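# Lay the towel flat on the table beside the basket

## Task

Get the towel lying smooth and single-layered, entirely on the table top and, viewed from directly above, not overlapping the basket anywhere; the basket must end up standing upright with all of its base resting on the table; finally open the hands, release everything and pull the arms away.

## Robot and tools

Robot: two arms, left_arm and right_arm, each ending in a four-digit hand (index, middle, ring, thumb) driven by sixteen motors. right_arm has a right hand; left_arm has a left hand that mirrors it.

Scene frame: origin at table-top height, halfway between the two nominal arm bases; +x points forward over the table, +y toward left_arm, +z up. Actual bases: left_arm (+0.033, +0.301, +0.047) m, right_arm (-0.047, -0.232, +0.014) m, both turned very slightly about z. Reported hand positions and orientations can be a few centimetres off, more at long reach. Each hand point has its own axes: +z runs along the straightened fingers toward the tips, +y leaves the palm face, +x crosses the palm away from the thumb on the right hand and toward the thumb on the left. The palm face sits at y = -0.062 m; straight fingertips reach about 0.139 m past the knuckles at z = -0.017 m. A rigid mast near the wrist on the palm side can strike things. The right arm's elbow sags under load, so the hand may sit lower than commanded.

execute_actions(actions, cameras). actions is a list of actions run one after another; each action lasts 0.5 s and is a table of 1 to 15 rows, one per 1/30 s control step; if fewer than 15 rows are given the last row is held. Every row is one flat list of 48 numbers, each in [-1, 1], covering both arms even when one stays still: left_arm dx, dy, dz, rx, ry, rz; left hand's 16 motor goals; left current_limit; left speed; then the same 24 for right_arm. dx..rz are an offset, not a pose: measured from that arm's Hand target as it stood when the action began, along that target's own axes. Every row inside an action is counted from that same starting target, not from the row before; a new action starts from the updated target, so sending the same offset again moves further. Scale: 1.0 equals 0.6 m of translation or 180 degrees of rotation; rx, ry, rz form a single rotation vector. Each step the commanded orientation is limited to within 40 degrees of the measured one. The hand often stops short of its target; an all-zero action re-requests it, and a leftover gap can be sent as an extra offset. To stop pressing into something, command the target back beyond the hand point.

Hand numbers, in this exact order: index_mcp, index_abd, index_pip, index_dip, middle_mcp, middle_abd, middle_pip, middle_dip, ring_mcp, ring_abd, ring_pip, ring_dip, thumb_cmc, thumb_axl, thumb_mcp, thumb_ipl. These are absolute goal angles scaled linearly between each hinge's stops (degrees at +1 and -1; straight value): finger _mcp (-18, +128; +0.75), _abd (-60, +60; +0.00), _pip (-29, +108; +0.58), _dip (-21, +117; +0.70); thumb_cmc (-20, +120; +0.71), thumb_axl (-27, +140; +0.68), thumb_mcp (-69, +109; +0.23), thumb_ipl (-77, +108; +0.17). Moving toward -1 curls fingers toward the palm and swings the thumb round in front of it. A 0 is a real goal, not 'no change': to keep a hand as is, resend its hand_goal, hand_current_limit and hand_speed. current_limit maps -1 to 0 mA and +1 to 550 mA (floor 11 mA) and also caps hinge speed; speed sets goal travel at (speed + 1) / 2 of 8.5 rad/s. They start at +0.4 and -0.6 and stay as last sent. A finger squeezes only while its goal lies past the object's surface.

cameras: list of names, ["all"], or []; omitted/null gives all images for an empty actions list and none otherwise. An unknown name voids the call. Cameras: cam_head_left and cam_head_right (896x504, on one bar), cam_high and cam_low (896x504), cam_left_wrist and cam_right_wrist (672x504 fisheye). A calibration with K and T_world_to_cam is supplied per camera; fixed cameras may have shifted slightly.

Results: end_effector_position (m) and end_effector_quat_wxyz per hand in the scene frame; Hand target (the clipped last command, base of the next offsets); per-motor hand_goal, hand_measured (same scale), hand_current_ma (positive pushes toward -1), hand_state (moving, goal, blocked, overload); hand_current_limit, hand_speed; joint positions, velocities (may read 'within noise' or be omitted) and torques (include arm weight, noisy, numbers 3 and 4 wrap at ±28 N m); positions at some intermediate steps; warnings such as MOTOR HOT or OVER-TEMPERATURE FAULT.

zoom_image(camera, region): magnifies part of the newest image from one camera; region is [x0, y0, x1, y1] in that image's pixels, origin top-left, no more than 504 wide or high.

finished_scene(scene): give the current scene number; it closes the scene for good, so call it only once the towel and basket are settled and the hands are off.

Cautions: nothing may fall or be left off the table. Do not drop things, release moving items, slam, or shove hard; hitting fixed or heavy objects hard fails the task, as does a moderate collision or squeeze between the two arms (including one hand gripping the other's fingers). A motor drawing 495 mA or more for 5 s shuts off for 10 s; a motor in overload from the first reading stays dead. Holding loads, long reaches and pushing at unreachable targets heat motors; at 100 °C the arm goes limp for 30 to 60 s or more. Near the first joint's axis small hand moves can swing the whole arm. The simulation keeps running while you deliberate, holding your last command.

Each tool is called after "Call:" as name(argument=value, ...), one argument or row to a line, values as JSON.

## Session

Call:
execute_actions(
  actions=[],
)

Scene clock: 0.00 s.
left_arm: end_effector_position=(+0.8164, +0.3402, +0.2682) hand_goal=(+0.754, +0.000, +0.576, +0.696, +0.754, +0.000, +0.576, +0.696, +0.754, +0.000, +0.576, +0.696, +0.714, +0.678, +0.226, +0.168) hand_measured=(+0.754, +0.000, +0.576, +0.696, +0.754, +0.000, +0.576, +0.696, +0.754, +0.000, +0.576, +0.696, +0.714, +0.678, +0.226, +0.168) hand_current_ma=(+0, +0, +0, +0, +0, +0, +0, +0, +0, +0, +0, +0, +0, +0, +0, +0) hand_state=(goal, goal, goal, goal, goal, goal, goal, goal, goal, goal, goal, goal, goal, goal, goal, goal) hand_current_limit=0.40 hand_speed=-0.60 end_effector_quat_wxyz=(+0.391, +0.621, +0.634, +0.245) | right_arm: end_effector_position=(+0.2759, -0.3387, +0.1704) hand_goal=(+0.754, +0.000, +0.576, +0.696, +0.754, +0.000, +0.576, +0.696, +0.754, +0.000, +0.576, +0.696, +0.714, +0.678, +0.226, +0.168) hand_measured=(+0.754, +0.000, +0.576, +0.696, +0.754, +0.000, +0.576, +0.696, +0.754, +0.000, +0.576, +0.696, +0.714, +0.678, +0.226, +0.168) hand_current_ma=(+0, +0, +0, +0, +0, +0, +0, +0, +0, +0, +0, +0, +0, +0, +0, +0) hand_state=(goal, goal, goal, goal, goal, goal, goal, goal, goal, goal, goal, goal, goal, goal, goal, goal) hand_current_limit=0.40 hand_speed=-0.60 end_effector_quat_wxyz=(-0.013, +0.999, -0.029, -0.011)
Joint positions: left_arm=[0.075 1.856 1.384 -0.157 0.227 -0.073] | right_arm=[-0.059 1.313 1.024 -1.306 -0.025 1.55]
Joint velocities: within noise
Joint torques (N m): no reading
Heat: left arm: hottest shoulder 34 °C; right arm: hottest waist 31 °C.
Hand target: left_arm +0.8240, +0.3395, +0.2837; +0.402, +0.619, +0.625, +0.255 | right_arm +0.2880, -0.3404, +0.1837; -0.009, +0.999, -0.031, +0.011

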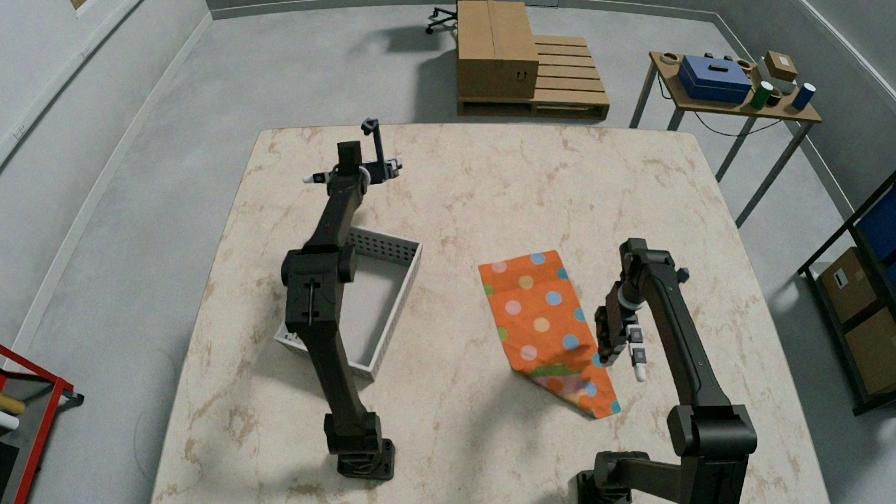

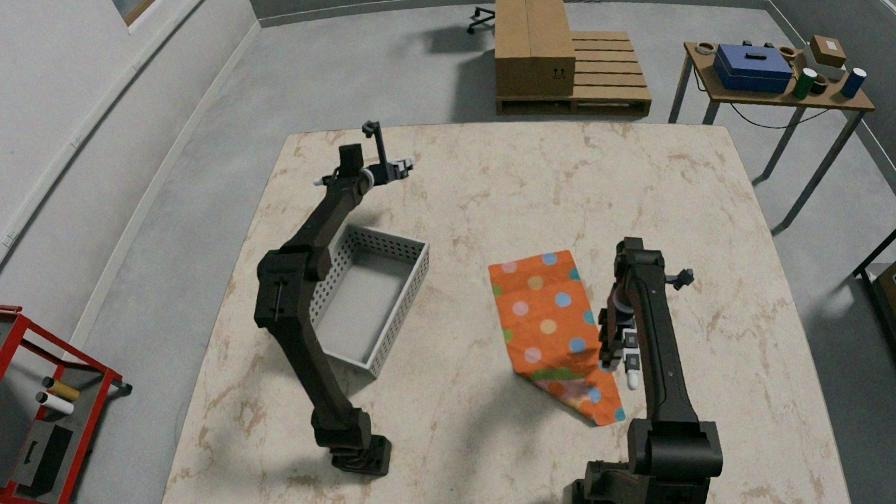

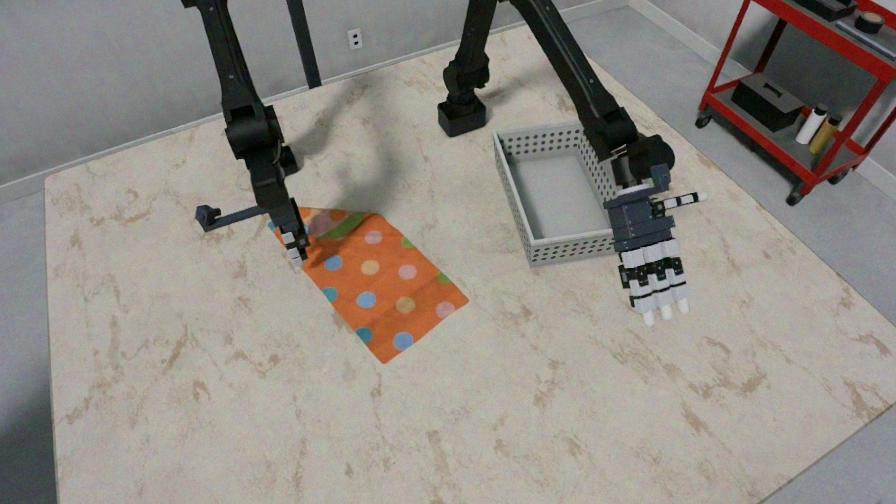

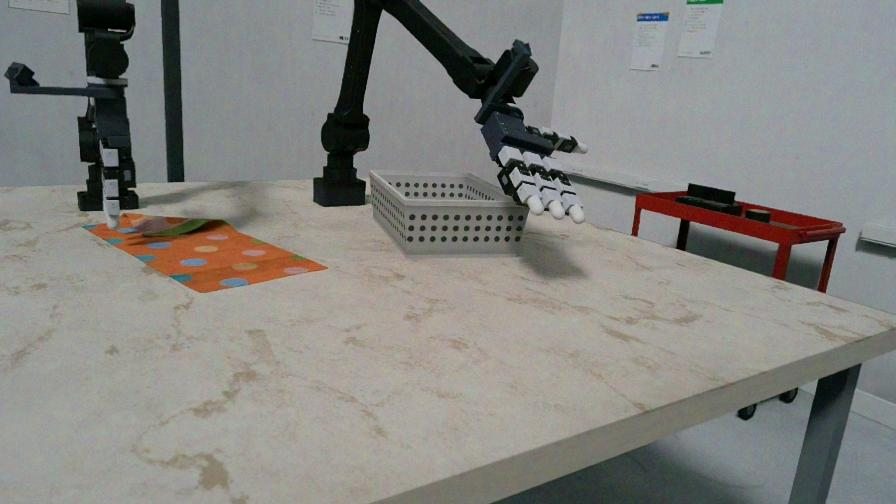

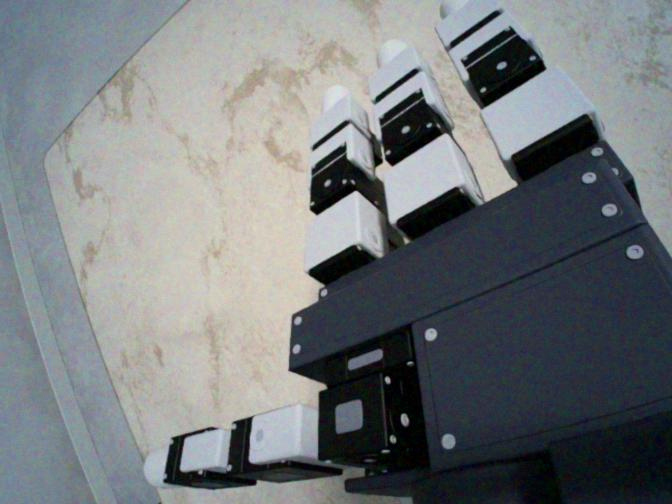

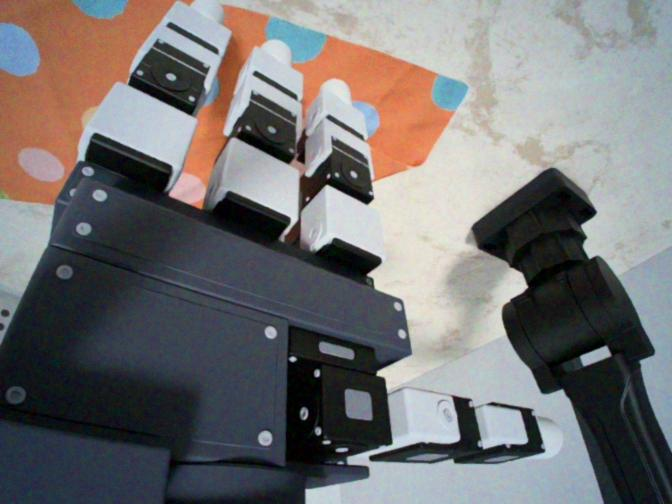

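Call:
zoom_image(
  camera="cam_head_right",
  region=[460, 220, 680, 450],
)

Call:
zoom_image(
  camera="cam_head_left",
  region=[450, 220, 670, 450],
)

Call:
zoom_image(
  camera="cam_high",
  region=[230, 180, 500, 380],
)

Call:
zoom_image(
  camera="cam_low",
  region=[60, 180, 360, 310],
)

Scaled by 2.191 from the camera's 896x504 image, which has a finer 1280x720 frame.

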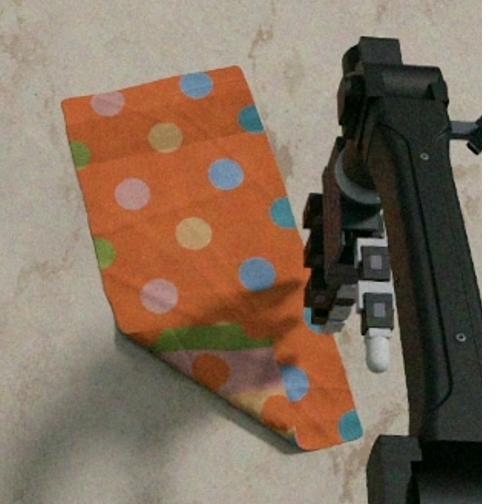

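Scaled by 2.191 from the camera's 896x504 image, which has a finer 1280x720 frame.

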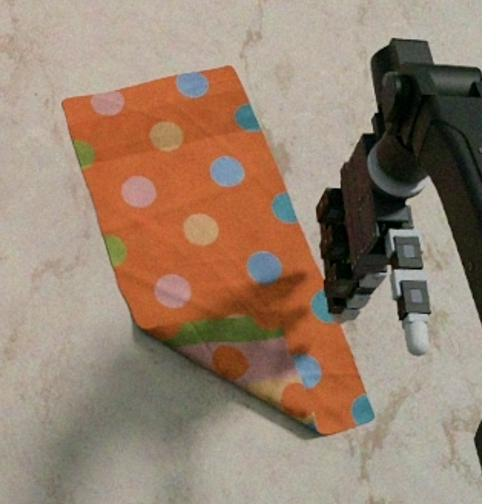

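Scaled by 1.867 from the camera's 896x504 image, which has a finer 1280x720 frame.

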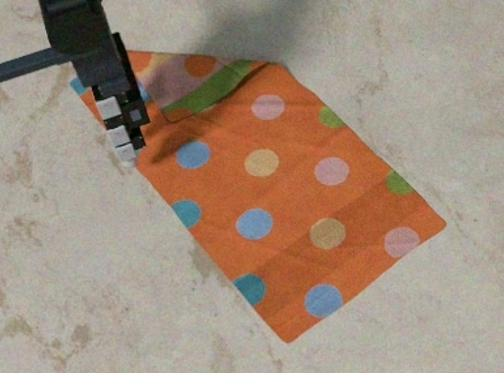

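Scaled by 1.680 from the camera's 896x504 image, which has a finer 1280x720 frame.

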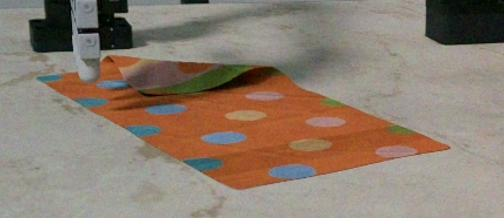

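Call:
zoom_image(
  camera="cam_high",
  region=[310, 230, 490, 370],
)

Call:
zoom_image(
  camera="cam_head_right",
  region=[480, 240, 600, 320],
)

Call:
zoom_image(
  camera="cam_low",
  region=[140, 220, 340, 300],
)

Call:
zoom_image(
  camera="cam_low",
  region=[80, 200, 240, 270],
)

Call:
zoom_image(
  camera="cam_high",
  region=[250, 190, 430, 300],
)

Scaled by 2.800 from the camera's 896x504 image, which has a finer 1280x720 frame.

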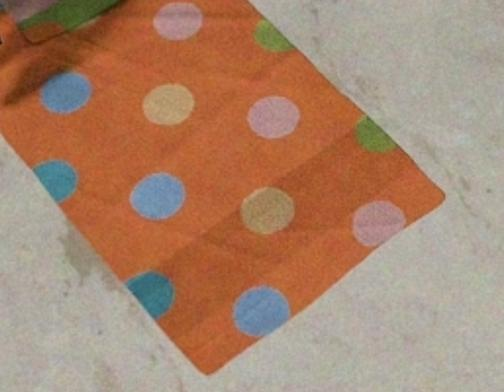

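Scaled by 4.200 from the camera's 896x504 image, which has a finer 1280x720 frame.

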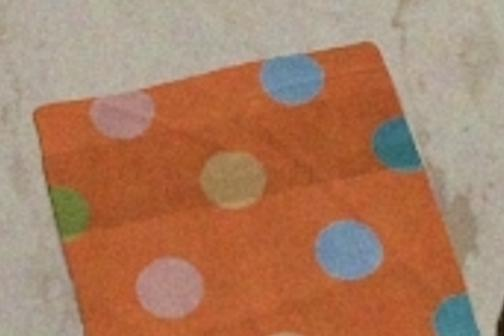

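Scaled by 2.520 from the camera's 896x504 image, which has a finer 1280x720 frame.

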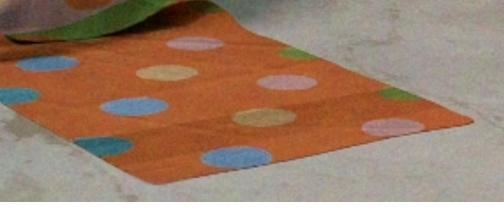

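Scaled by 3.150 from the camera's 896x504 image, which has a finer 1280x720 frame.

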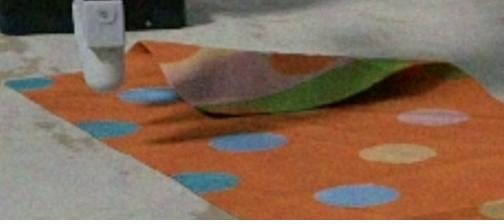

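Scaled by 2.800 from the camera's 896x504 image, which has a finer 1280x720 frame.

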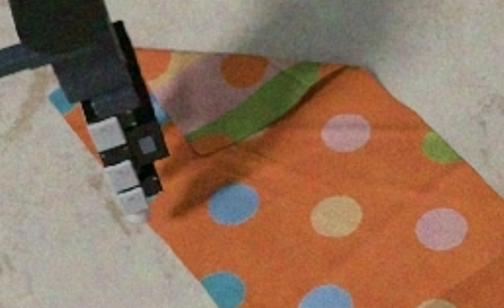

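Call:
zoom_image(
  camera="cam_low",
  region=[190, 240, 340, 300],
)

Call:
zoom_image(
  camera="cam_right_wrist",
  region=[0, 0, 480, 260],
)

Scaled by 3.360 from the camera's 896x504 image, which has a finer 1280x720 frame.

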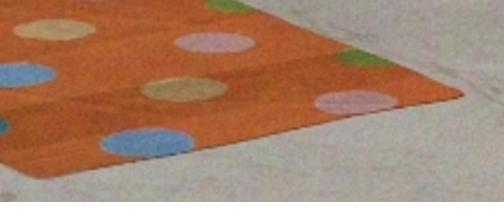

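Scaled by 1.050 from the camera's 672x504 image, which has a finer 960x720 frame.

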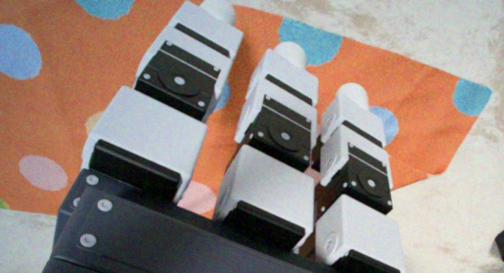

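Call:
execute_actions(
  actions=[
    [[0,0,-0.05,0,0,0, 0.754,0,0.576,0.696,0.754,0,0.576,0.696,0.754,0,0.576,0.696,0.714,0.678,0.226,0.168,0.4,-0.6, 0,0,-0.02,0,0,0, 0.754,0,0.576,0.696,0.754,0,0.576,0.696,0.754,0,0.576,0.696,0.714,0.678,0.226,0.168,0.4,-0.6]],
  ],
  cameras=[],
)

Scene clock: 20.87 s.
left_arm: end_effector_position=(+0.8005, +0.3381, +0.2930) hand_goal=(+0.754, +0.000, +0.576, +0.696, +0.754, +0.000, +0.576, +0.696, +0.754, +0.000, +0.576, +0.696, +0.714, +0.678, +0.226, +0.168) hand_measured=(+0.758, +0.000, +0.576, +0.696, +0.760, +0.000, +0.576, +0.696, +0.760, +0.000, +0.576, +0.696, +0.720, +0.678, +0.226, +0.168) hand_current_ma=(+1, +0, +0, +0, +1, +0, +0, +0, +1, +0, +0, +0, +1, +0, +0, +0) hand_state=(goal, goal, goal, goal, goal, goal, goal, goal, goal, goal, goal, goal, goal, goal, goal, goal) hand_current_limit=0.40 hand_speed=-0.60 end_effector_quat_wxyz=(+0.400, +0.619, +0.628, +0.251) | right_arm: end_effector_position=(+0.2710, -0.3383, +0.1710) hand_goal=(+0.754, +0.000, +0.576, +0.696, +0.754, +0.000, +0.576, +0.696, +0.754, +0.000, +0.576, +0.696, +0.714, +0.678, +0.226, +0.168) hand_measured=(+0.754, +0.000, +0.576, +0.696, +0.754, +0.000, +0.576, +0.696, +0.754, +0.000, +0.576, +0.696, +0.714, +0.678, +0.224, +0.168) hand_current_ma=(-1, +0, +1, +0, -1, +0, +1, +0, -1, +0, +1, +0, +0, -1, -5, +0) hand_state=(goal, goal, goal, goal, goal, goal, goal, goal, goal, goal, goal, goal, goal, goal, goal, goal) hand_current_limit=0.40 hand_speed=-0.60 end_effector_quat_wxyz=(-0.014, +0.999, -0.029, -0.021)
Joint positions: left_arm=[0.075 1.793 1.345 -0.157 0.233 -0.073] | right_arm=[-0.059 1.313 1.024 -1.326 -0.025 1.55]
Joint torques (N m): left_arm=[0.32 -22.18 7.79 1.92 0.36 0.13] | right_arm=[-0.15 -6.89 11.38 -0.66 0.04 0.01]
Heat: left arm: hottest shoulder 36 °C; right arm: hottest waist 30 °C.
Hand target: left_arm +0.7995, +0.3449, +0.3001; +0.402, +0.619, +0.625, +0.255 | right_arm +0.2877, -0.3406, +0.1957; -0.009, +0.999, -0.031, +0.011
Off the commanded pose: left_arm 0.010 m, 1 deg | right_arm 0.030 m, 4 deg.
Step readings (end_effector_position of left_arm | right_arm):
0: (+0.8164, +0.3402, +0.2682) | (+0.2759, -0.3387, +0.1704)
1: (+0.8164, +0.3402, +0.2682) | (+0.2759, -0.3387, +0.1704)
2: (+0.8163, +0.3402, +0.2694) | (+0.2759, -0.3387, +0.1704)
4: (+0.8139, +0.3398, +0.2684) | (+0.2752, -0.3387, +0.1705)
8: (+0.8051, +0.3387, +0.2748) | (+0.2721, -0.3384, +0.1708)
15: (+0.8012, +0.3382, +0.2948) | (+0.2710, -0.3383, +0.1710)
No camera images: "cameras" was empty.

Call:
execute_actions(
  actions=[
    [[-0.0544,-0.0245,-0.079,0,0,0, 0.754,0,0.576,0.696,0.754,0,0.576,0.696,0.754,0,0.576,0.696,0.714,0.678,0.226,0.168,0.4,-0.6, 0,0,0,0,0,0, 0.754,0,0.576,0.696,0.754,0,0.576,0.696,0.754,0,0.576,0.696,0.714,0.678,0.226,0.168,0.4,-0.6]],
    [[-0.0544,-0.0245,-0.079,0,0,0, 0.754,0,0.576,0.696,0.754,0,0.576,0.696,0.754,0,0.576,0.696,0.714,0.678,0.226,0.168,0.4,-0.6, 0,0,0,0,0,0, 0.754,0,0.576,0.696,0.754,0,0.576,0.696,0.754,0,0.576,0.696,0.714,0.678,0.226,0.168,0.4,-0.6]],
    [[-0.0544,-0.0245,-0.079,0,0,0, 0.754,0,0.576,0.696,0.754,0,0.576,0.696,0.754,0,0.576,0.696,0.714,0.678,0.226,0.168,0.4,-0.6, 0,0,0,0,0,0, 0.754,0,0.576,0.696,0.754,0,0.576,0.696,0.754,0,0.576,0.696,0.714,0.678,0.226,0.168,0.4,-0.6]],
    [[-0.0544,-0.0245,-0.079,0,0,0, 0.754,0,0.576,0.696,0.754,0,0.576,0.696,0.754,0,0.576,0.696,0.714,0.678,0.226,0.168,0.4,-0.6, 0,0,0,0,0,0, 0.754,0,0.576,0.696,0.754,0,0.576,0.696,0.754,0,0.576,0.696,0.714,0.678,0.226,0.168,0.4,-0.6]],
  ],
  cameras=["cam_left_wrist","cam_head_right"],
)

Scene clock: 24.80 s.
left_arm: end_effector_position=(+0.6000, +0.2455, +0.3790) hand_goal=(+0.754, +0.000, +0.576, +0.696, +0.754, +0.000, +0.576, +0.696, +0.754, +0.000, +0.576, +0.696, +0.714, +0.678, +0.226, +0.168) hand_measured=(+0.760, +0.000, +0.576, +0.696, +0.762, +0.000, +0.576, +0.696, +0.760, +0.000, +0.576, +0.696, +0.720, +0.678, +0.224, +0.168) hand_current_ma=(+1, +0, +0, +0, +1, +0, +0, +0, +1, +0, +0, +0, +1, +0, +0, +0) hand_state=(goal, goal, goal, goal, goal, goal, goal, goal, goal, goal, goal, goal, goal, goal, goal, goal) hand_current_limit=0.40 hand_speed=-0.60 end_effector_quat_wxyz=(+0.403, +0.620, +0.623, +0.255) | right_arm: end_effector_position=(+0.2710, -0.3383, +0.1710) hand_goal=(+0.754, +0.000, +0.576, +0.696, +0.754, +0.000, +0.576, +0.696, +0.754, +0.000, +0.576, +0.696, +0.714, +0.678, +0.226, +0.168) hand_measured=(+0.754, +0.000, +0.576, +0.696, +0.754, +0.000, +0.576, +0.696, +0.754, +0.000, +0.576, +0.696, +0.714, +0.678, +0.224, +0.168) hand_current_ma=(-1, +0, +1, +0, -1, +0, +1, +0, -1, +0, +1, +0, +0, -1, -5, +0) hand_state=(goal, goal, goal, goal, goal, goal, goal, goal, goal, goal, goal, goal, goal, goal, goal, goal) hand_current_limit=0.40 hand_speed=-0.60 end_effector_quat_wxyz=(-0.014, +0.999, -0.029, -0.021)
Joint positions: left_arm=[-0.134 1.206 0.922 -0.294 0.063 -0.184] | right_arm=[-0.059 1.313 1.024 -1.326 -0.025 1.55]
Joint torques (N m): left_arm=[-0.5 -11.22 8.29 1.83 -0.02 -0.05] | right_arm=[-0.03 -7.12 11.36 -0.65 0.05 0.01]
Heat: left arm: hottest shoulder 36 °C; right arm: hottest waist 30 °C.
Hand target: left_arm +0.5994, +0.2449, +0.3803; +0.402, +0.619, +0.625, +0.255 | right_arm +0.2877, -0.3406, +0.1957; -0.009, +0.999, -0.031, +0.011
Off the commanded pose: left_arm 0.002 m, 0 deg | right_arm 0.030 m, 4 deg.
Step readings (end_effector_position of left_arm | right_arm):
0: (+0.8005, +0.3381, +0.2930) | (+0.2710, -0.3383, +0.1710)
1: (+0.8003, +0.3381, +0.2941) | (+0.2710, -0.3383, +0.1710)
2: (+0.7980, +0.3382, +0.2929) | (+0.2710, -0.3383, +0.1710)
4: (+0.7849, +0.3393, +0.2875) | (+0.2710, -0.3383, +0.1710)
8: (+0.7598, +0.3376, +0.2911) | (+0.2710, -0.3383, +0.1710)
15: (+0.7509, +0.3257, +0.3192) | (+0.2710, -0.3383, +0.1710)
16: (+0.7505, +0.3237, +0.3213) | (+0.2710, -0.3383, +0.1710)
17: (+0.7481, +0.3226, +0.3198) | (+0.2710, -0.3383, +0.1710)
19: (+0.7358, +0.3209, +0.3167) | (+0.2710, -0.3383, +0.1710)
23: (+0.7108, +0.3096, +0.3164) | (+0.2710, -0.3383, +0.1710)
30: (+0.7012, +0.2903, +0.3393) | (+0.2710, -0.3383, +0.1710)
31: (+0.7010, +0.2910, +0.3402) | (+0.2710, -0.3383, +0.1710)
32: (+0.6988, +0.2916, +0.3390) | (+0.2710, -0.3383, +0.1710)
34: (+0.6872, +0.2950, +0.3352) | (+0.2710, -0.3383, +0.1710)
38: (+0.6617, +0.2862, +0.3368) | (+0.2710, -0.3383, +0.1710)
45: (+0.6508, +0.2658, +0.3611) | (+0.2710, -0.3383, +0.1710)
46: (+0.6502, +0.2662, +0.3610) | (+0.2710, -0.3383, +0.1710)
47: (+0.6487, +0.2674, +0.3598) | (+0.2710, -0.3383, +0.1710)
49: (+0.6379, +0.2708, +0.3556) | (+0.2710, -0.3383, +0.1710)
53: (+0.6131, +0.2591, +0.3583) | (+0.2710, -0.3383, +0.1710)
60: (+0.6000, +0.2407, +0.3803) | (+0.2710, -0.3383, +0.1710)
camera_calibration:
cam_left_wrist: T_world_to_cam=[[-0.465983, -0.793299, -0.391838, 0.591805], [-0.852769, 0.520743, -0.0401415, 0.342997], [0.235891, 0.315442, -0.919158, 0.250832], [0, 0, 0, 1]] pos_world=[0.509099, 0.211742, 0.476214]
Images, in order (width x height): cam_head_right 896x504, cam_left_wrist 672x504.

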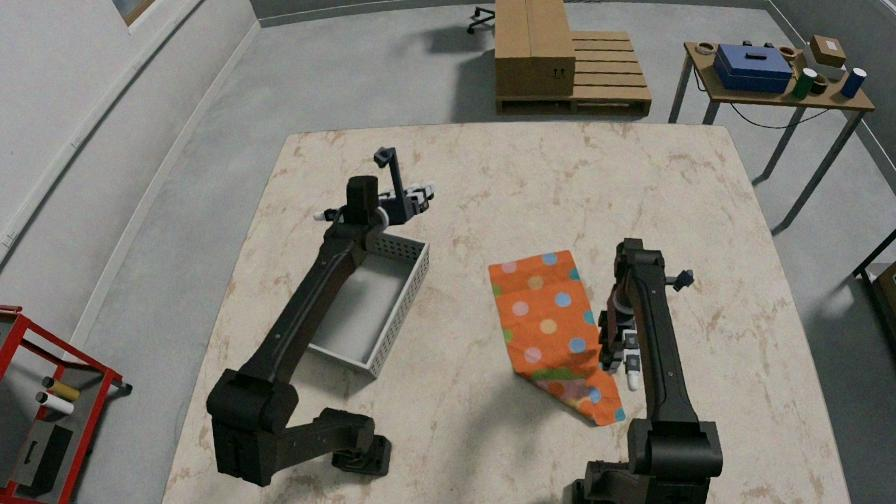

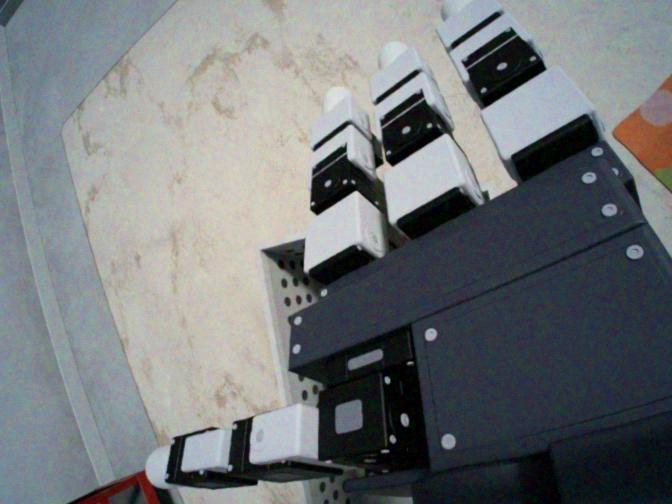

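Call:
execute_actions(
  actions=[
    [[-0.0735,-0.0415,-0.0243,0.0538,-0.0334,0.0868, 0.754,0,0.576,0.696,0.754,0,0.576,0.696,0.754,0,0.576,0.696,0.714,0.678,0.226,0.168,0.4,-0.6, 0,0,0,0,0,0, 0.754,0,0.576,0.696,0.754,0,0.576,0.696,0.754,0,0.576,0.696,0.714,0.678,0.226,0.168,0.4,-0.6]],
    [[-0.0842,-0.0228,-0.0105,0.0538,-0.0334,0.0868, 0.3,0,0.576,0.696,0.3,0,-0.2,0.2,0.3,0,-0.2,0.2,0.714,0.678,0.226,0.168,0.4,-0.6, 0,0,0,0,0,0, 0.754,0,0.576,0.696,0.754,0,0.576,0.696,0.754,0,0.576,0.696,0.714,0.678,0.226,0.168,0.4,-0.6]],
    [[-0.0878,0,0.0005,0.0538,-0.0334,0.0868, 0,0,0.576,0.696,-0.3,0,-0.88,-0.174,-0.3,0,-0.88,-0.174,0.714,0.678,0.226,0.168,0.4,-0.6, 0,0,0,0,0,0, 0.754,0,0.576,0.696,0.754,0,0.576,0.696,0.754,0,0.576,0.696,0.714,0.678,0.226,0.168,0.4,-0.6]],
    [[-0.084,0.0243,0.0075,0.0538,-0.0334,0.0868, -0.479,0,0.576,0.696,-0.616,0,-0.88,-0.174,-0.616,0,-0.88,-0.174,0.714,0.678,0.226,0.168,0.4,-0.6, 0,0,0,0,0,0, 0.754,0,0.576,0.696,0.754,0,0.576,0.696,0.754,0,0.576,0.696,0.714,0.678,0.226,0.168,0.4,-0.6]],
    [[-0.0733,0.0473,0.0097,0.0538,-0.0334,0.0868, -0.479,0,0.576,0.696,-0.616,0,-0.88,-0.174,-0.616,0,-0.88,-0.174,0.714,0.678,0.226,0.168,0.4,-0.6, 0,0,0,0,0,0, 0.754,0,0.576,0.696,0.754,0,0.576,0.696,0.754,0,0.576,0.696,0.714,0.678,0.226,0.168,0.4,-0.6]],
  ],
  cameras=["all"],
)

Scene clock: 29.87 s.
left_arm: end_effector_position=(+0.4382, +0.0348, +0.3432) hand_goal=(-0.478, +0.000, +0.576, +0.696, -0.616, +0.000, -0.880, -0.174, -0.616, +0.000, -0.880, -0.174, +0.714, +0.678, +0.226, +0.168) hand_measured=(-0.458, +0.000, +0.576, +0.696, -0.290, +0.000, -0.826, -0.166, -0.296, +0.000, -0.824, -0.166, +0.716, +0.678, +0.224, +0.168) hand_current_ma=(+8, +0, +0, +0, +385, +0, +47, +1, +385, +0, +51, +1, +0, +0, +0, +0) hand_state=(goal, goal, goal, goal, blocked, goal, blocked, goal, blocked, goal, blocked, goal, goal, goal, goal, goal) hand_current_limit=0.40 hand_speed=-0.60 end_effector_quat_wxyz=(+0.019, +0.999, +0.045, +0.022) | right_arm: end_effector_position=(+0.2710, -0.3383, +0.1710) hand_goal=(+0.754, +0.000, +0.576, +0.696, +0.754, +0.000, +0.576, +0.696, +0.754, +0.000, +0.576, +0.696, +0.714, +0.678, +0.226, +0.168) hand_measured=(+0.754, +0.000, +0.576, +0.696, +0.754, +0.000, +0.576, +0.696, +0.754, +0.000, +0.576, +0.696, +0.714, +0.678, +0.224, +0.168) hand_current_ma=(-1, +0, +1, +0, -1, +0, +1, +0, -1, +0, +1, +0, +0, -1, -5, +0) hand_state=(goal, goal, goal, goal, goal, goal, goal, goal, goal, goal, goal, goal, goal, goal, goal, goal) hand_current_limit=0.40 hand_speed=-0.60 end_effector_quat_wxyz=(-0.014, +0.999, -0.029, -0.021)
Joint positions: left_arm=[-0.439 1.396 1.457 -1.576 0.012 1.03] | right_arm=[-0.059 1.313 1.024 -1.326 -0.025 1.55]
Joint torques (N m): left_arm=[-0.26 -11.69 10.58 0.57 0.17 0.06] | right_arm=[-0.21 -7.06 11.34 -0.59 0.05 0.01]
Heat: left arm: hottest shoulder 36 °C; right arm: hottest waist 30 °C.
Hand target: left_arm +0.4491, +0.0295, +0.3598; +0.027, +0.998, +0.044, +0.034 | right_arm +0.2877, -0.3406, +0.1957; -0.009, +0.999, -0.031, +0.011
Off the commanded pose: left_arm 0.021 m, 2 deg | right_arm 0.030 m, 4 deg.
Step readings (end_effector_position of left_arm | right_arm):
0: (+0.6000, +0.2455, +0.3790) | (+0.2710, -0.3383, +0.1710)
1: (+0.5998, +0.2454, +0.3783) | (+0.2710, -0.3383, +0.1710)
2: (+0.5988, +0.2438, +0.3766) | (+0.2710, -0.3383, +0.1710)
4: (+0.5918, +0.2360, +0.3677) | (+0.2710, -0.3383, +0.1710)
8: (+0.5758, +0.2163, +0.3591) | (+0.2710, -0.3383, +0.1710)
15: (+0.5653, +0.2072, +0.3513) | (+0.2710, -0.3383, +0.1710)
16: (+0.5647, +0.2075, +0.3500) | (+0.2710, -0.3383, +0.1710)
17: (+0.5620, +0.2052, +0.3478) | (+0.2710, -0.3383, +0.1710)
19: (+0.5539, +0.2001, +0.3375) | (+0.2710, -0.3383, +0.1710)
23: (+0.5372, +0.1812, +0.3273) | (+0.2710, -0.3383, +0.1710)
30: (+0.5321, +0.1648, +0.3412) | (+0.2710, -0.3383, +0.1710)
31: (+0.5319, +0.1641, +0.3427) | (+0.2710, -0.3383, +0.1710)
32: (+0.5293, +0.1634, +0.3429) | (+0.2710, -0.3383, +0.1710)
34: (+0.5209, +0.1587, +0.3408) | (+0.2710, -0.3383, +0.1710)
38: (+0.5052, +0.1377, +0.3457) | (+0.2710, -0.3383, +0.1710)
45: (+0.4995, +0.1201, +0.3507) | (+0.2710, -0.3383, +0.1710)
46: (+0.4995, +0.1201, +0.3498) | (+0.2710, -0.3383, +0.1710)
47: (+0.4975, +0.1211, +0.3469) | (+0.2710, -0.3383, +0.1710)
49: (+0.4910, +0.1178, +0.3433) | (+0.2710, -0.3383, +0.1710)
53: (+0.4780, +0.0937, +0.3430) | (+0.2710, -0.3383, +0.1710)
60: (+0.4692, +0.0763, +0.3460) | (+0.2710, -0.3383, +0.1710)
61: (+0.4690, +0.0766, +0.3451) | (+0.2710, -0.3383, +0.1710)
62: (+0.4676, +0.0786, +0.3437) | (+0.2710, -0.3383, +0.1710)
64: (+0.4627, +0.0769, +0.3440) | (+0.2710, -0.3383, +0.1710)
68: (+0.4499, +0.0501, +0.3468) | (+0.2710, -0.3383, +0.1710)
75: (+0.4381, +0.0322, +0.3415) | (+0.2710, -0.3383, +0.1710)
camera_calibration:
cam_left_wrist: T_world_to_cam=[[-0.803431, 0.594399, -0.0344723, 0.312114], [0.35809, 0.528653, 0.769609, -0.495515], [0.475679, 0.605984, -0.637584, 0.110668], [0, 0, 0, 1]] pos_world=[0.375559, 0.00937255, 0.462672]
cam_right_wrist: T_world_to_cam=[[-0.84268, -0.527099, 0.109805, 0.0573411], [-0.223079, 0.527417, 0.819797, 0.0343675], [-0.490027, 0.666331, -0.562029, 0.576221], [0, 0, 0, 1]] pos_world=[0.338351, -0.371856, 0.289382]

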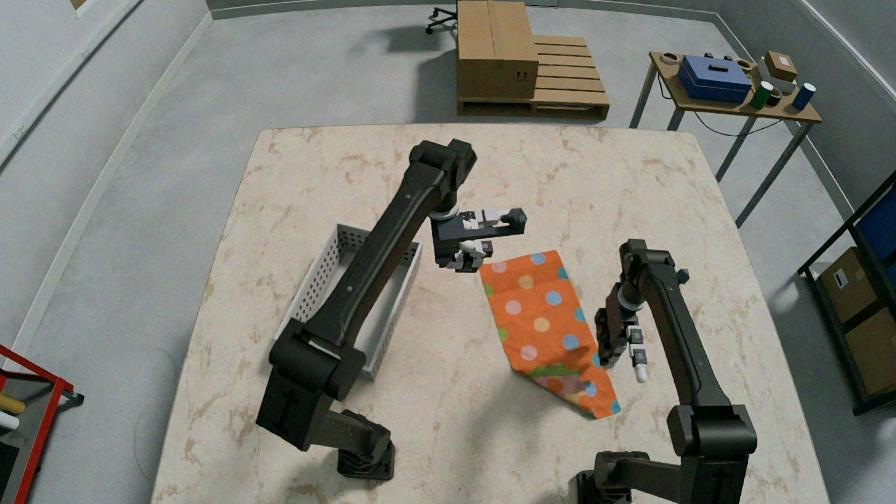

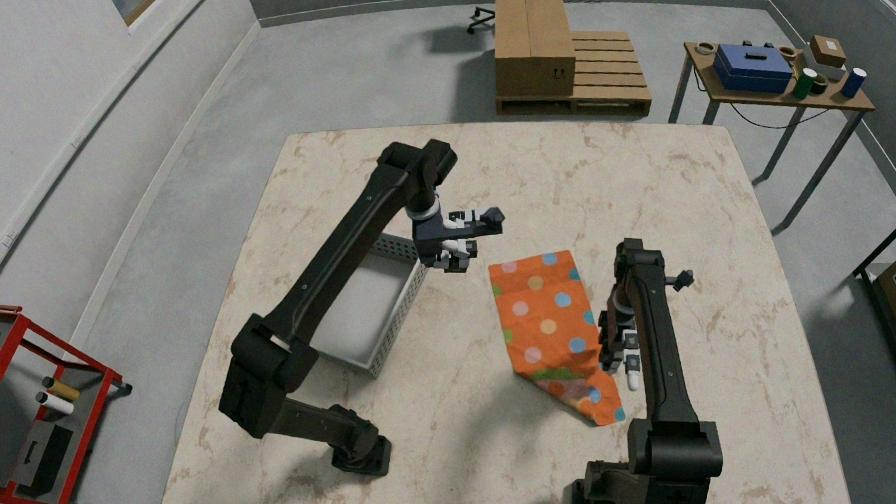

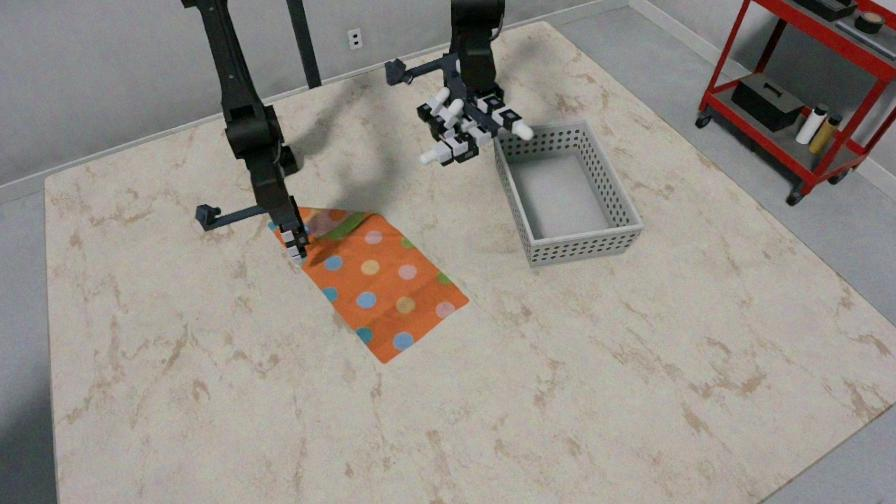

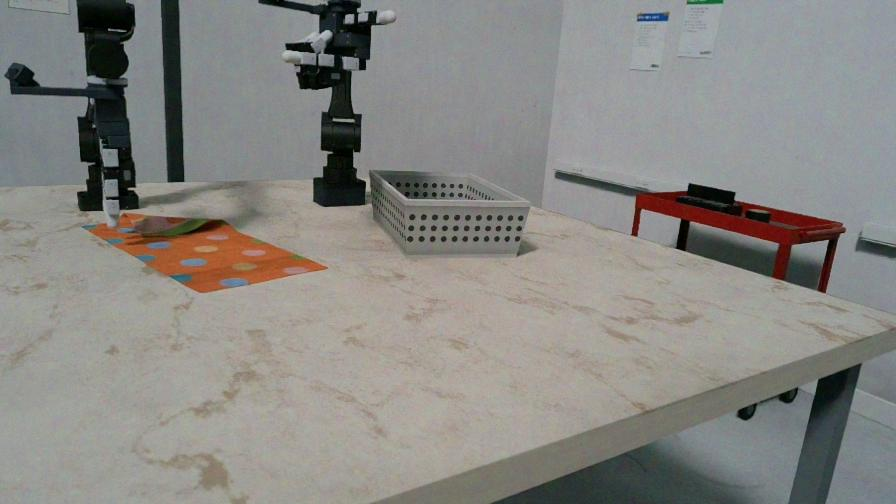

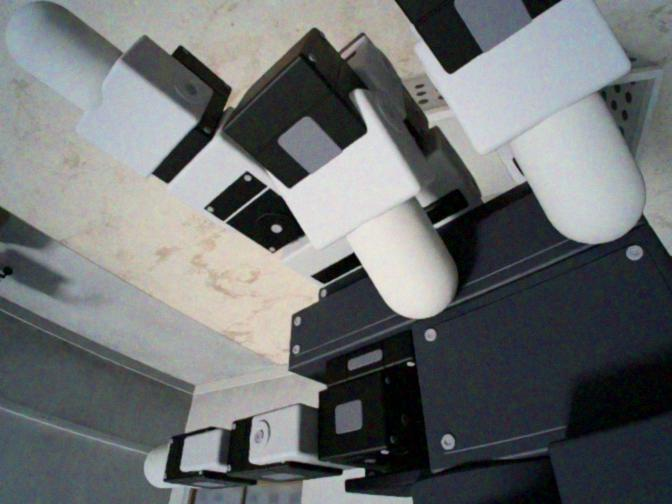

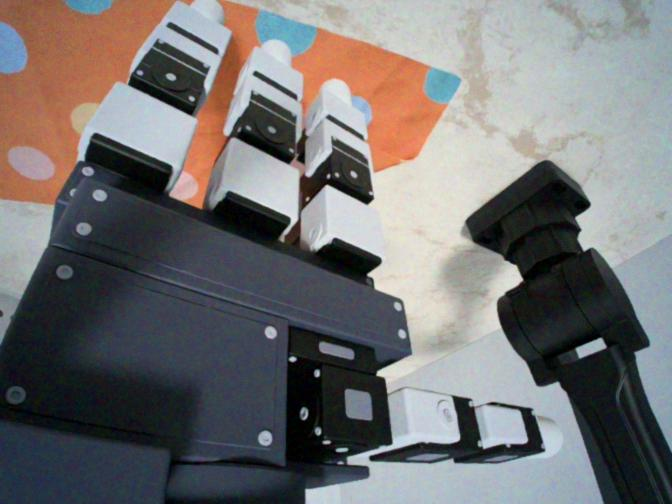

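Call:
execute_actions(
  actions=[
    [[0,0,0,0,0,0, -0.479,0,0.576,0.696,-0.27,0,-0.82,-0.16,-0.27,0,-0.82,-0.16,0.714,0.678,0.226,0.168,0.4,-0.6, 0.0076,0.0985,-0.0685,0,0,0, 0.754,0,0.576,0.696,0.754,0,0.576,0.696,0.754,0,0.576,0.696,0.714,0.678,0.226,0.168,0.4,-0.6]],
    [[0,0,0,0,0,0, -0.479,0,0.576,0.696,-0.27,0,-0.82,-0.16,-0.27,0,-0.82,-0.16,0.714,0.678,0.226,0.168,0.4,-0.6, 0.0076,0.0985,-0.0685,0,0,0, 0.754,0,0.576,0.696,0.754,0,0.576,0.696,0.754,0,0.576,0.696,0.714,0.678,0.226,0.168,0.4,-0.6]],
  ],
  cameras=["all"],
)

Call:
zoom_image(
  camera="cam_low",
  region=[70, 200, 250, 260],
)

Call:
zoom_image(
  camera="cam_head_left",
  region=[490, 330, 650, 430],
)

Call:
zoom_image(
  camera="cam_high",
  region=[250, 190, 410, 270],
)

Scene clock: 33.23 s.
left_arm: end_effector_position=(+0.4379, +0.0350, +0.3430) hand_goal=(-0.478, +0.000, +0.576, +0.696, -0.270, +0.000, -0.820, -0.160, -0.270, +0.000, -0.820, -0.160, +0.714, +0.678, +0.226, +0.168) hand_measured=(-0.458, +0.000, +0.576, +0.696, -0.262, +0.000, -0.816, -0.164, -0.264, +0.000, -0.816, -0.164, +0.716, +0.678, +0.224, +0.168) hand_current_ma=(+8, +0, +0, +0, +1, +0, +0, +0, +1, +0, +0, +0, +0, +0, +0, +0) hand_state=(goal, goal, goal, goal, goal, goal, goal, goal, goal, goal, goal, goal, goal, goal, goal, goal) hand_current_limit=0.40 hand_speed=-0.60 end_effector_quat_wxyz=(+0.018, +0.999, +0.045, +0.021) | right_arm: end_effector_position=(+0.2699, -0.4546, +0.2504) hand_goal=(+0.754, +0.000, +0.576, +0.696, +0.754, +0.000, +0.576, +0.696, +0.754, +0.000, +0.576, +0.696, +0.714, +0.678, +0.226, +0.168) hand_measured=(+0.752, +0.000, +0.576, +0.696, +0.752, +0.000, +0.576, +0.696, +0.752, +0.000, +0.576, +0.696, +0.714, +0.678, +0.222, +0.168) hand_current_ma=(-2, +0, +1, +0, -2, +0, +1, +0, -1, +0, +1, +0, +1, -1, -7, +0) hand_state=(goal, goal, goal, goal, goal, goal, goal, goal, goal, goal, goal, goal, goal, goal, goal, goal) hand_current_limit=0.40 hand_speed=-0.60 end_effector_quat_wxyz=(-0.020, +0.999, -0.039, -0.016)
Joint positions: left_arm=[-0.439 1.396 1.457 -1.578 0.012 1.03] | right_arm=[-0.376 1.345 1.27 -1.539 -0.027 1.253]
Joint torques (N m): left_arm=[0.03 -11.81 10.7 0.47 0.17 0.06] | right_arm=[0.09 -6.53 12.64 -0.65 -0.06 -0.13]
Heat: left arm: hottest shoulder 35 °C; right arm: hottest waist 30 °C.
Hand target: left_arm +0.4491, +0.0295, +0.3598; +0.027, +0.998, +0.044, +0.034 | right_arm +0.2877, -0.4606, +0.2759; -0.009, +0.999, -0.031, +0.011
Off the commanded pose: left_arm 0.021 m, 2 deg | right_arm 0.032 m, 3 deg.
Step readings (end_effector_position of left_arm | right_arm):
0: (+0.4382, +0.0348, +0.3432) | (+0.2710, -0.3383, +0.1710)
1: (+0.4382, +0.0348, +0.3432) | (+0.2710, -0.3383, +0.1710)
2: (+0.4382, +0.0348, +0.3432) | (+0.2706, -0.3388, +0.1716)
4: (+0.4382, +0.0348, +0.3432) | (+0.2676, -0.3480, +0.1773)
8: (+0.4379, +0.0350, +0.3430) | (+0.2615, -0.3804, +0.1954)
15: (+0.4379, +0.0350, +0.3430) | (+0.2680, -0.3972, +0.2109)
16: (+0.4379, +0.0350, +0.3430) | (+0.2686, -0.3962, +0.2112)
17: (+0.4379, +0.0350, +0.3430) | (+0.2678, -0.3961, +0.2120)
19: (+0.4379, +0.0350, +0.3430) | (+0.2653, -0.4034, +0.2198)
23: (+0.4379, +0.0350, +0.3430) | (+0.2636, -0.4361, +0.2428)
30: (+0.4379, +0.0350, +0.3430) | (+0.2677, -0.4549, +0.2575)
camera_calibration:
cam_left_wrist: T_world_to_cam=[[-0.803477, 0.594423, -0.0329485, 0.311284], [0.359157, 0.528122, 0.769477, -0.495865], [0.474795, 0.606423, -0.637825, 0.111093], [0, 0, 0, 1]] pos_world=[0.375457, 0.00947339, 0.46267]
cam_right_wrist: T_world_to_cam=[[-0.854356, -0.511047, 0.0943724, 0.000717726], [-0.22124, 0.521984, 0.823763, 0.0263597], [-0.470243, 0.682909, -0.559024, 0.699334], [0, 0, 0, 1]] pos_world=[0.335302, -0.490974, 0.369162]

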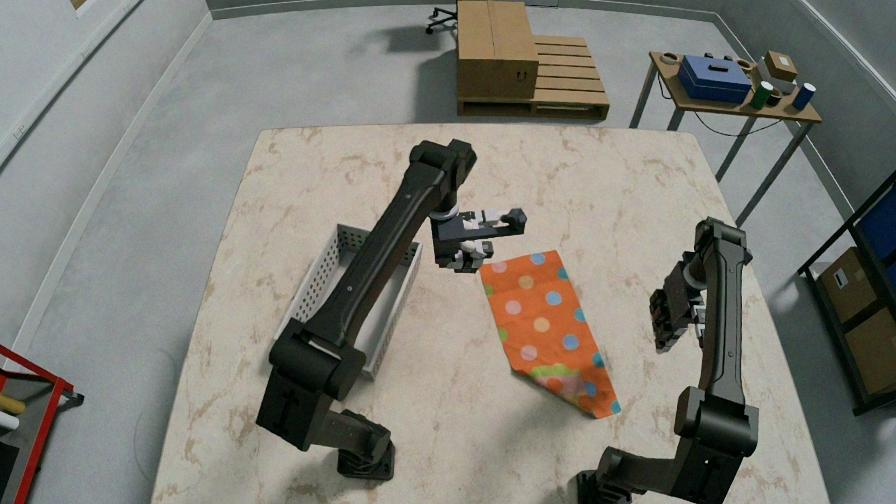

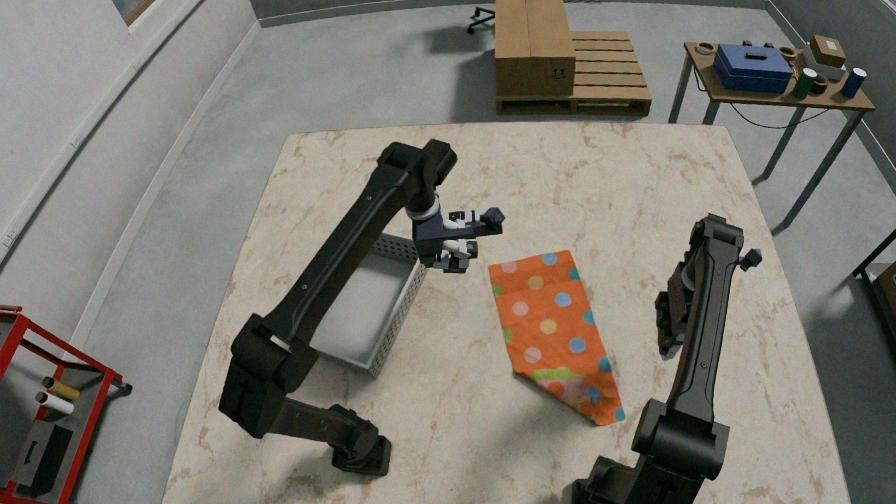

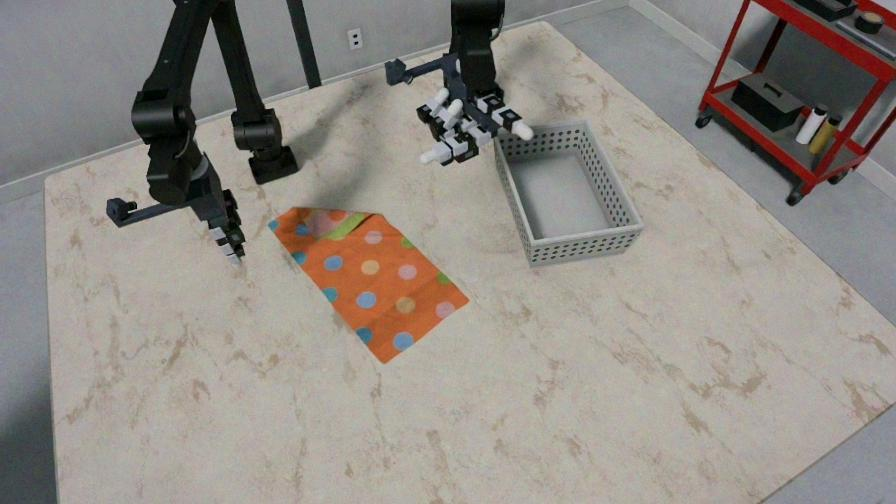

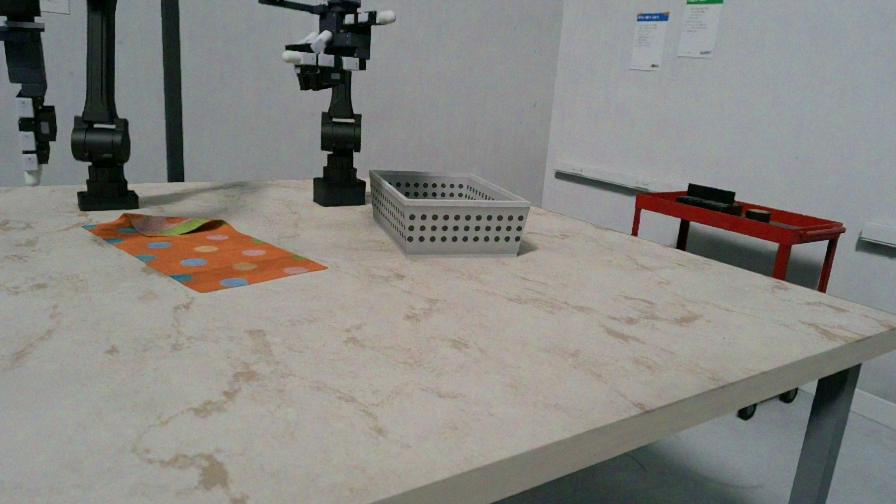

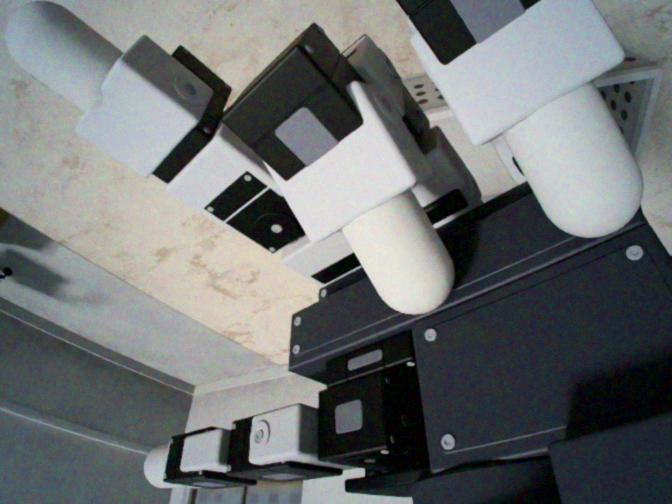

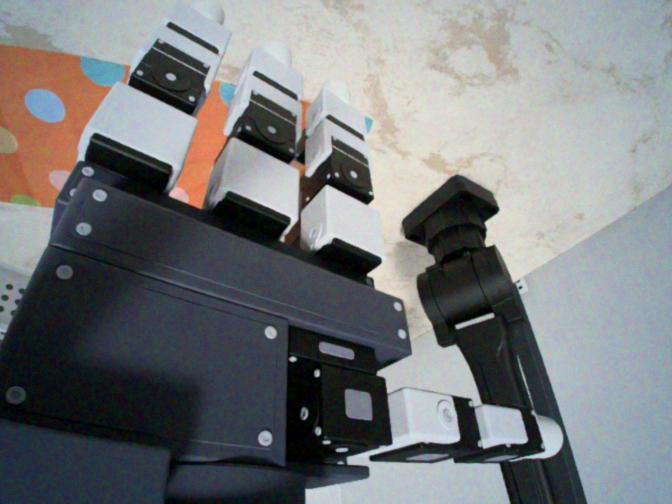

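Scaled by 2.800 from the camera's 896x504 image, which has a finer 1280x720 frame.

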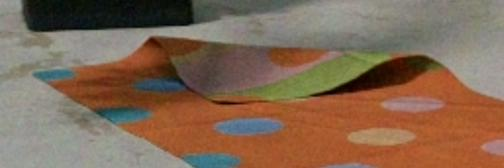

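Scaled by 3.150 from the camera's 896x504 image, which has a finer 1280x720 frame.

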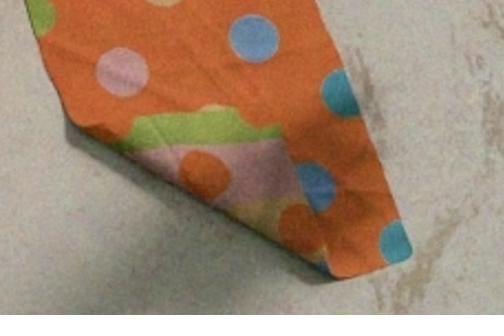

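Scaled by 3.150 from the camera's 896x504 image, which has a finer 1280x720 frame.

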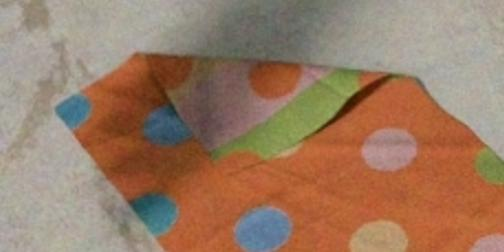

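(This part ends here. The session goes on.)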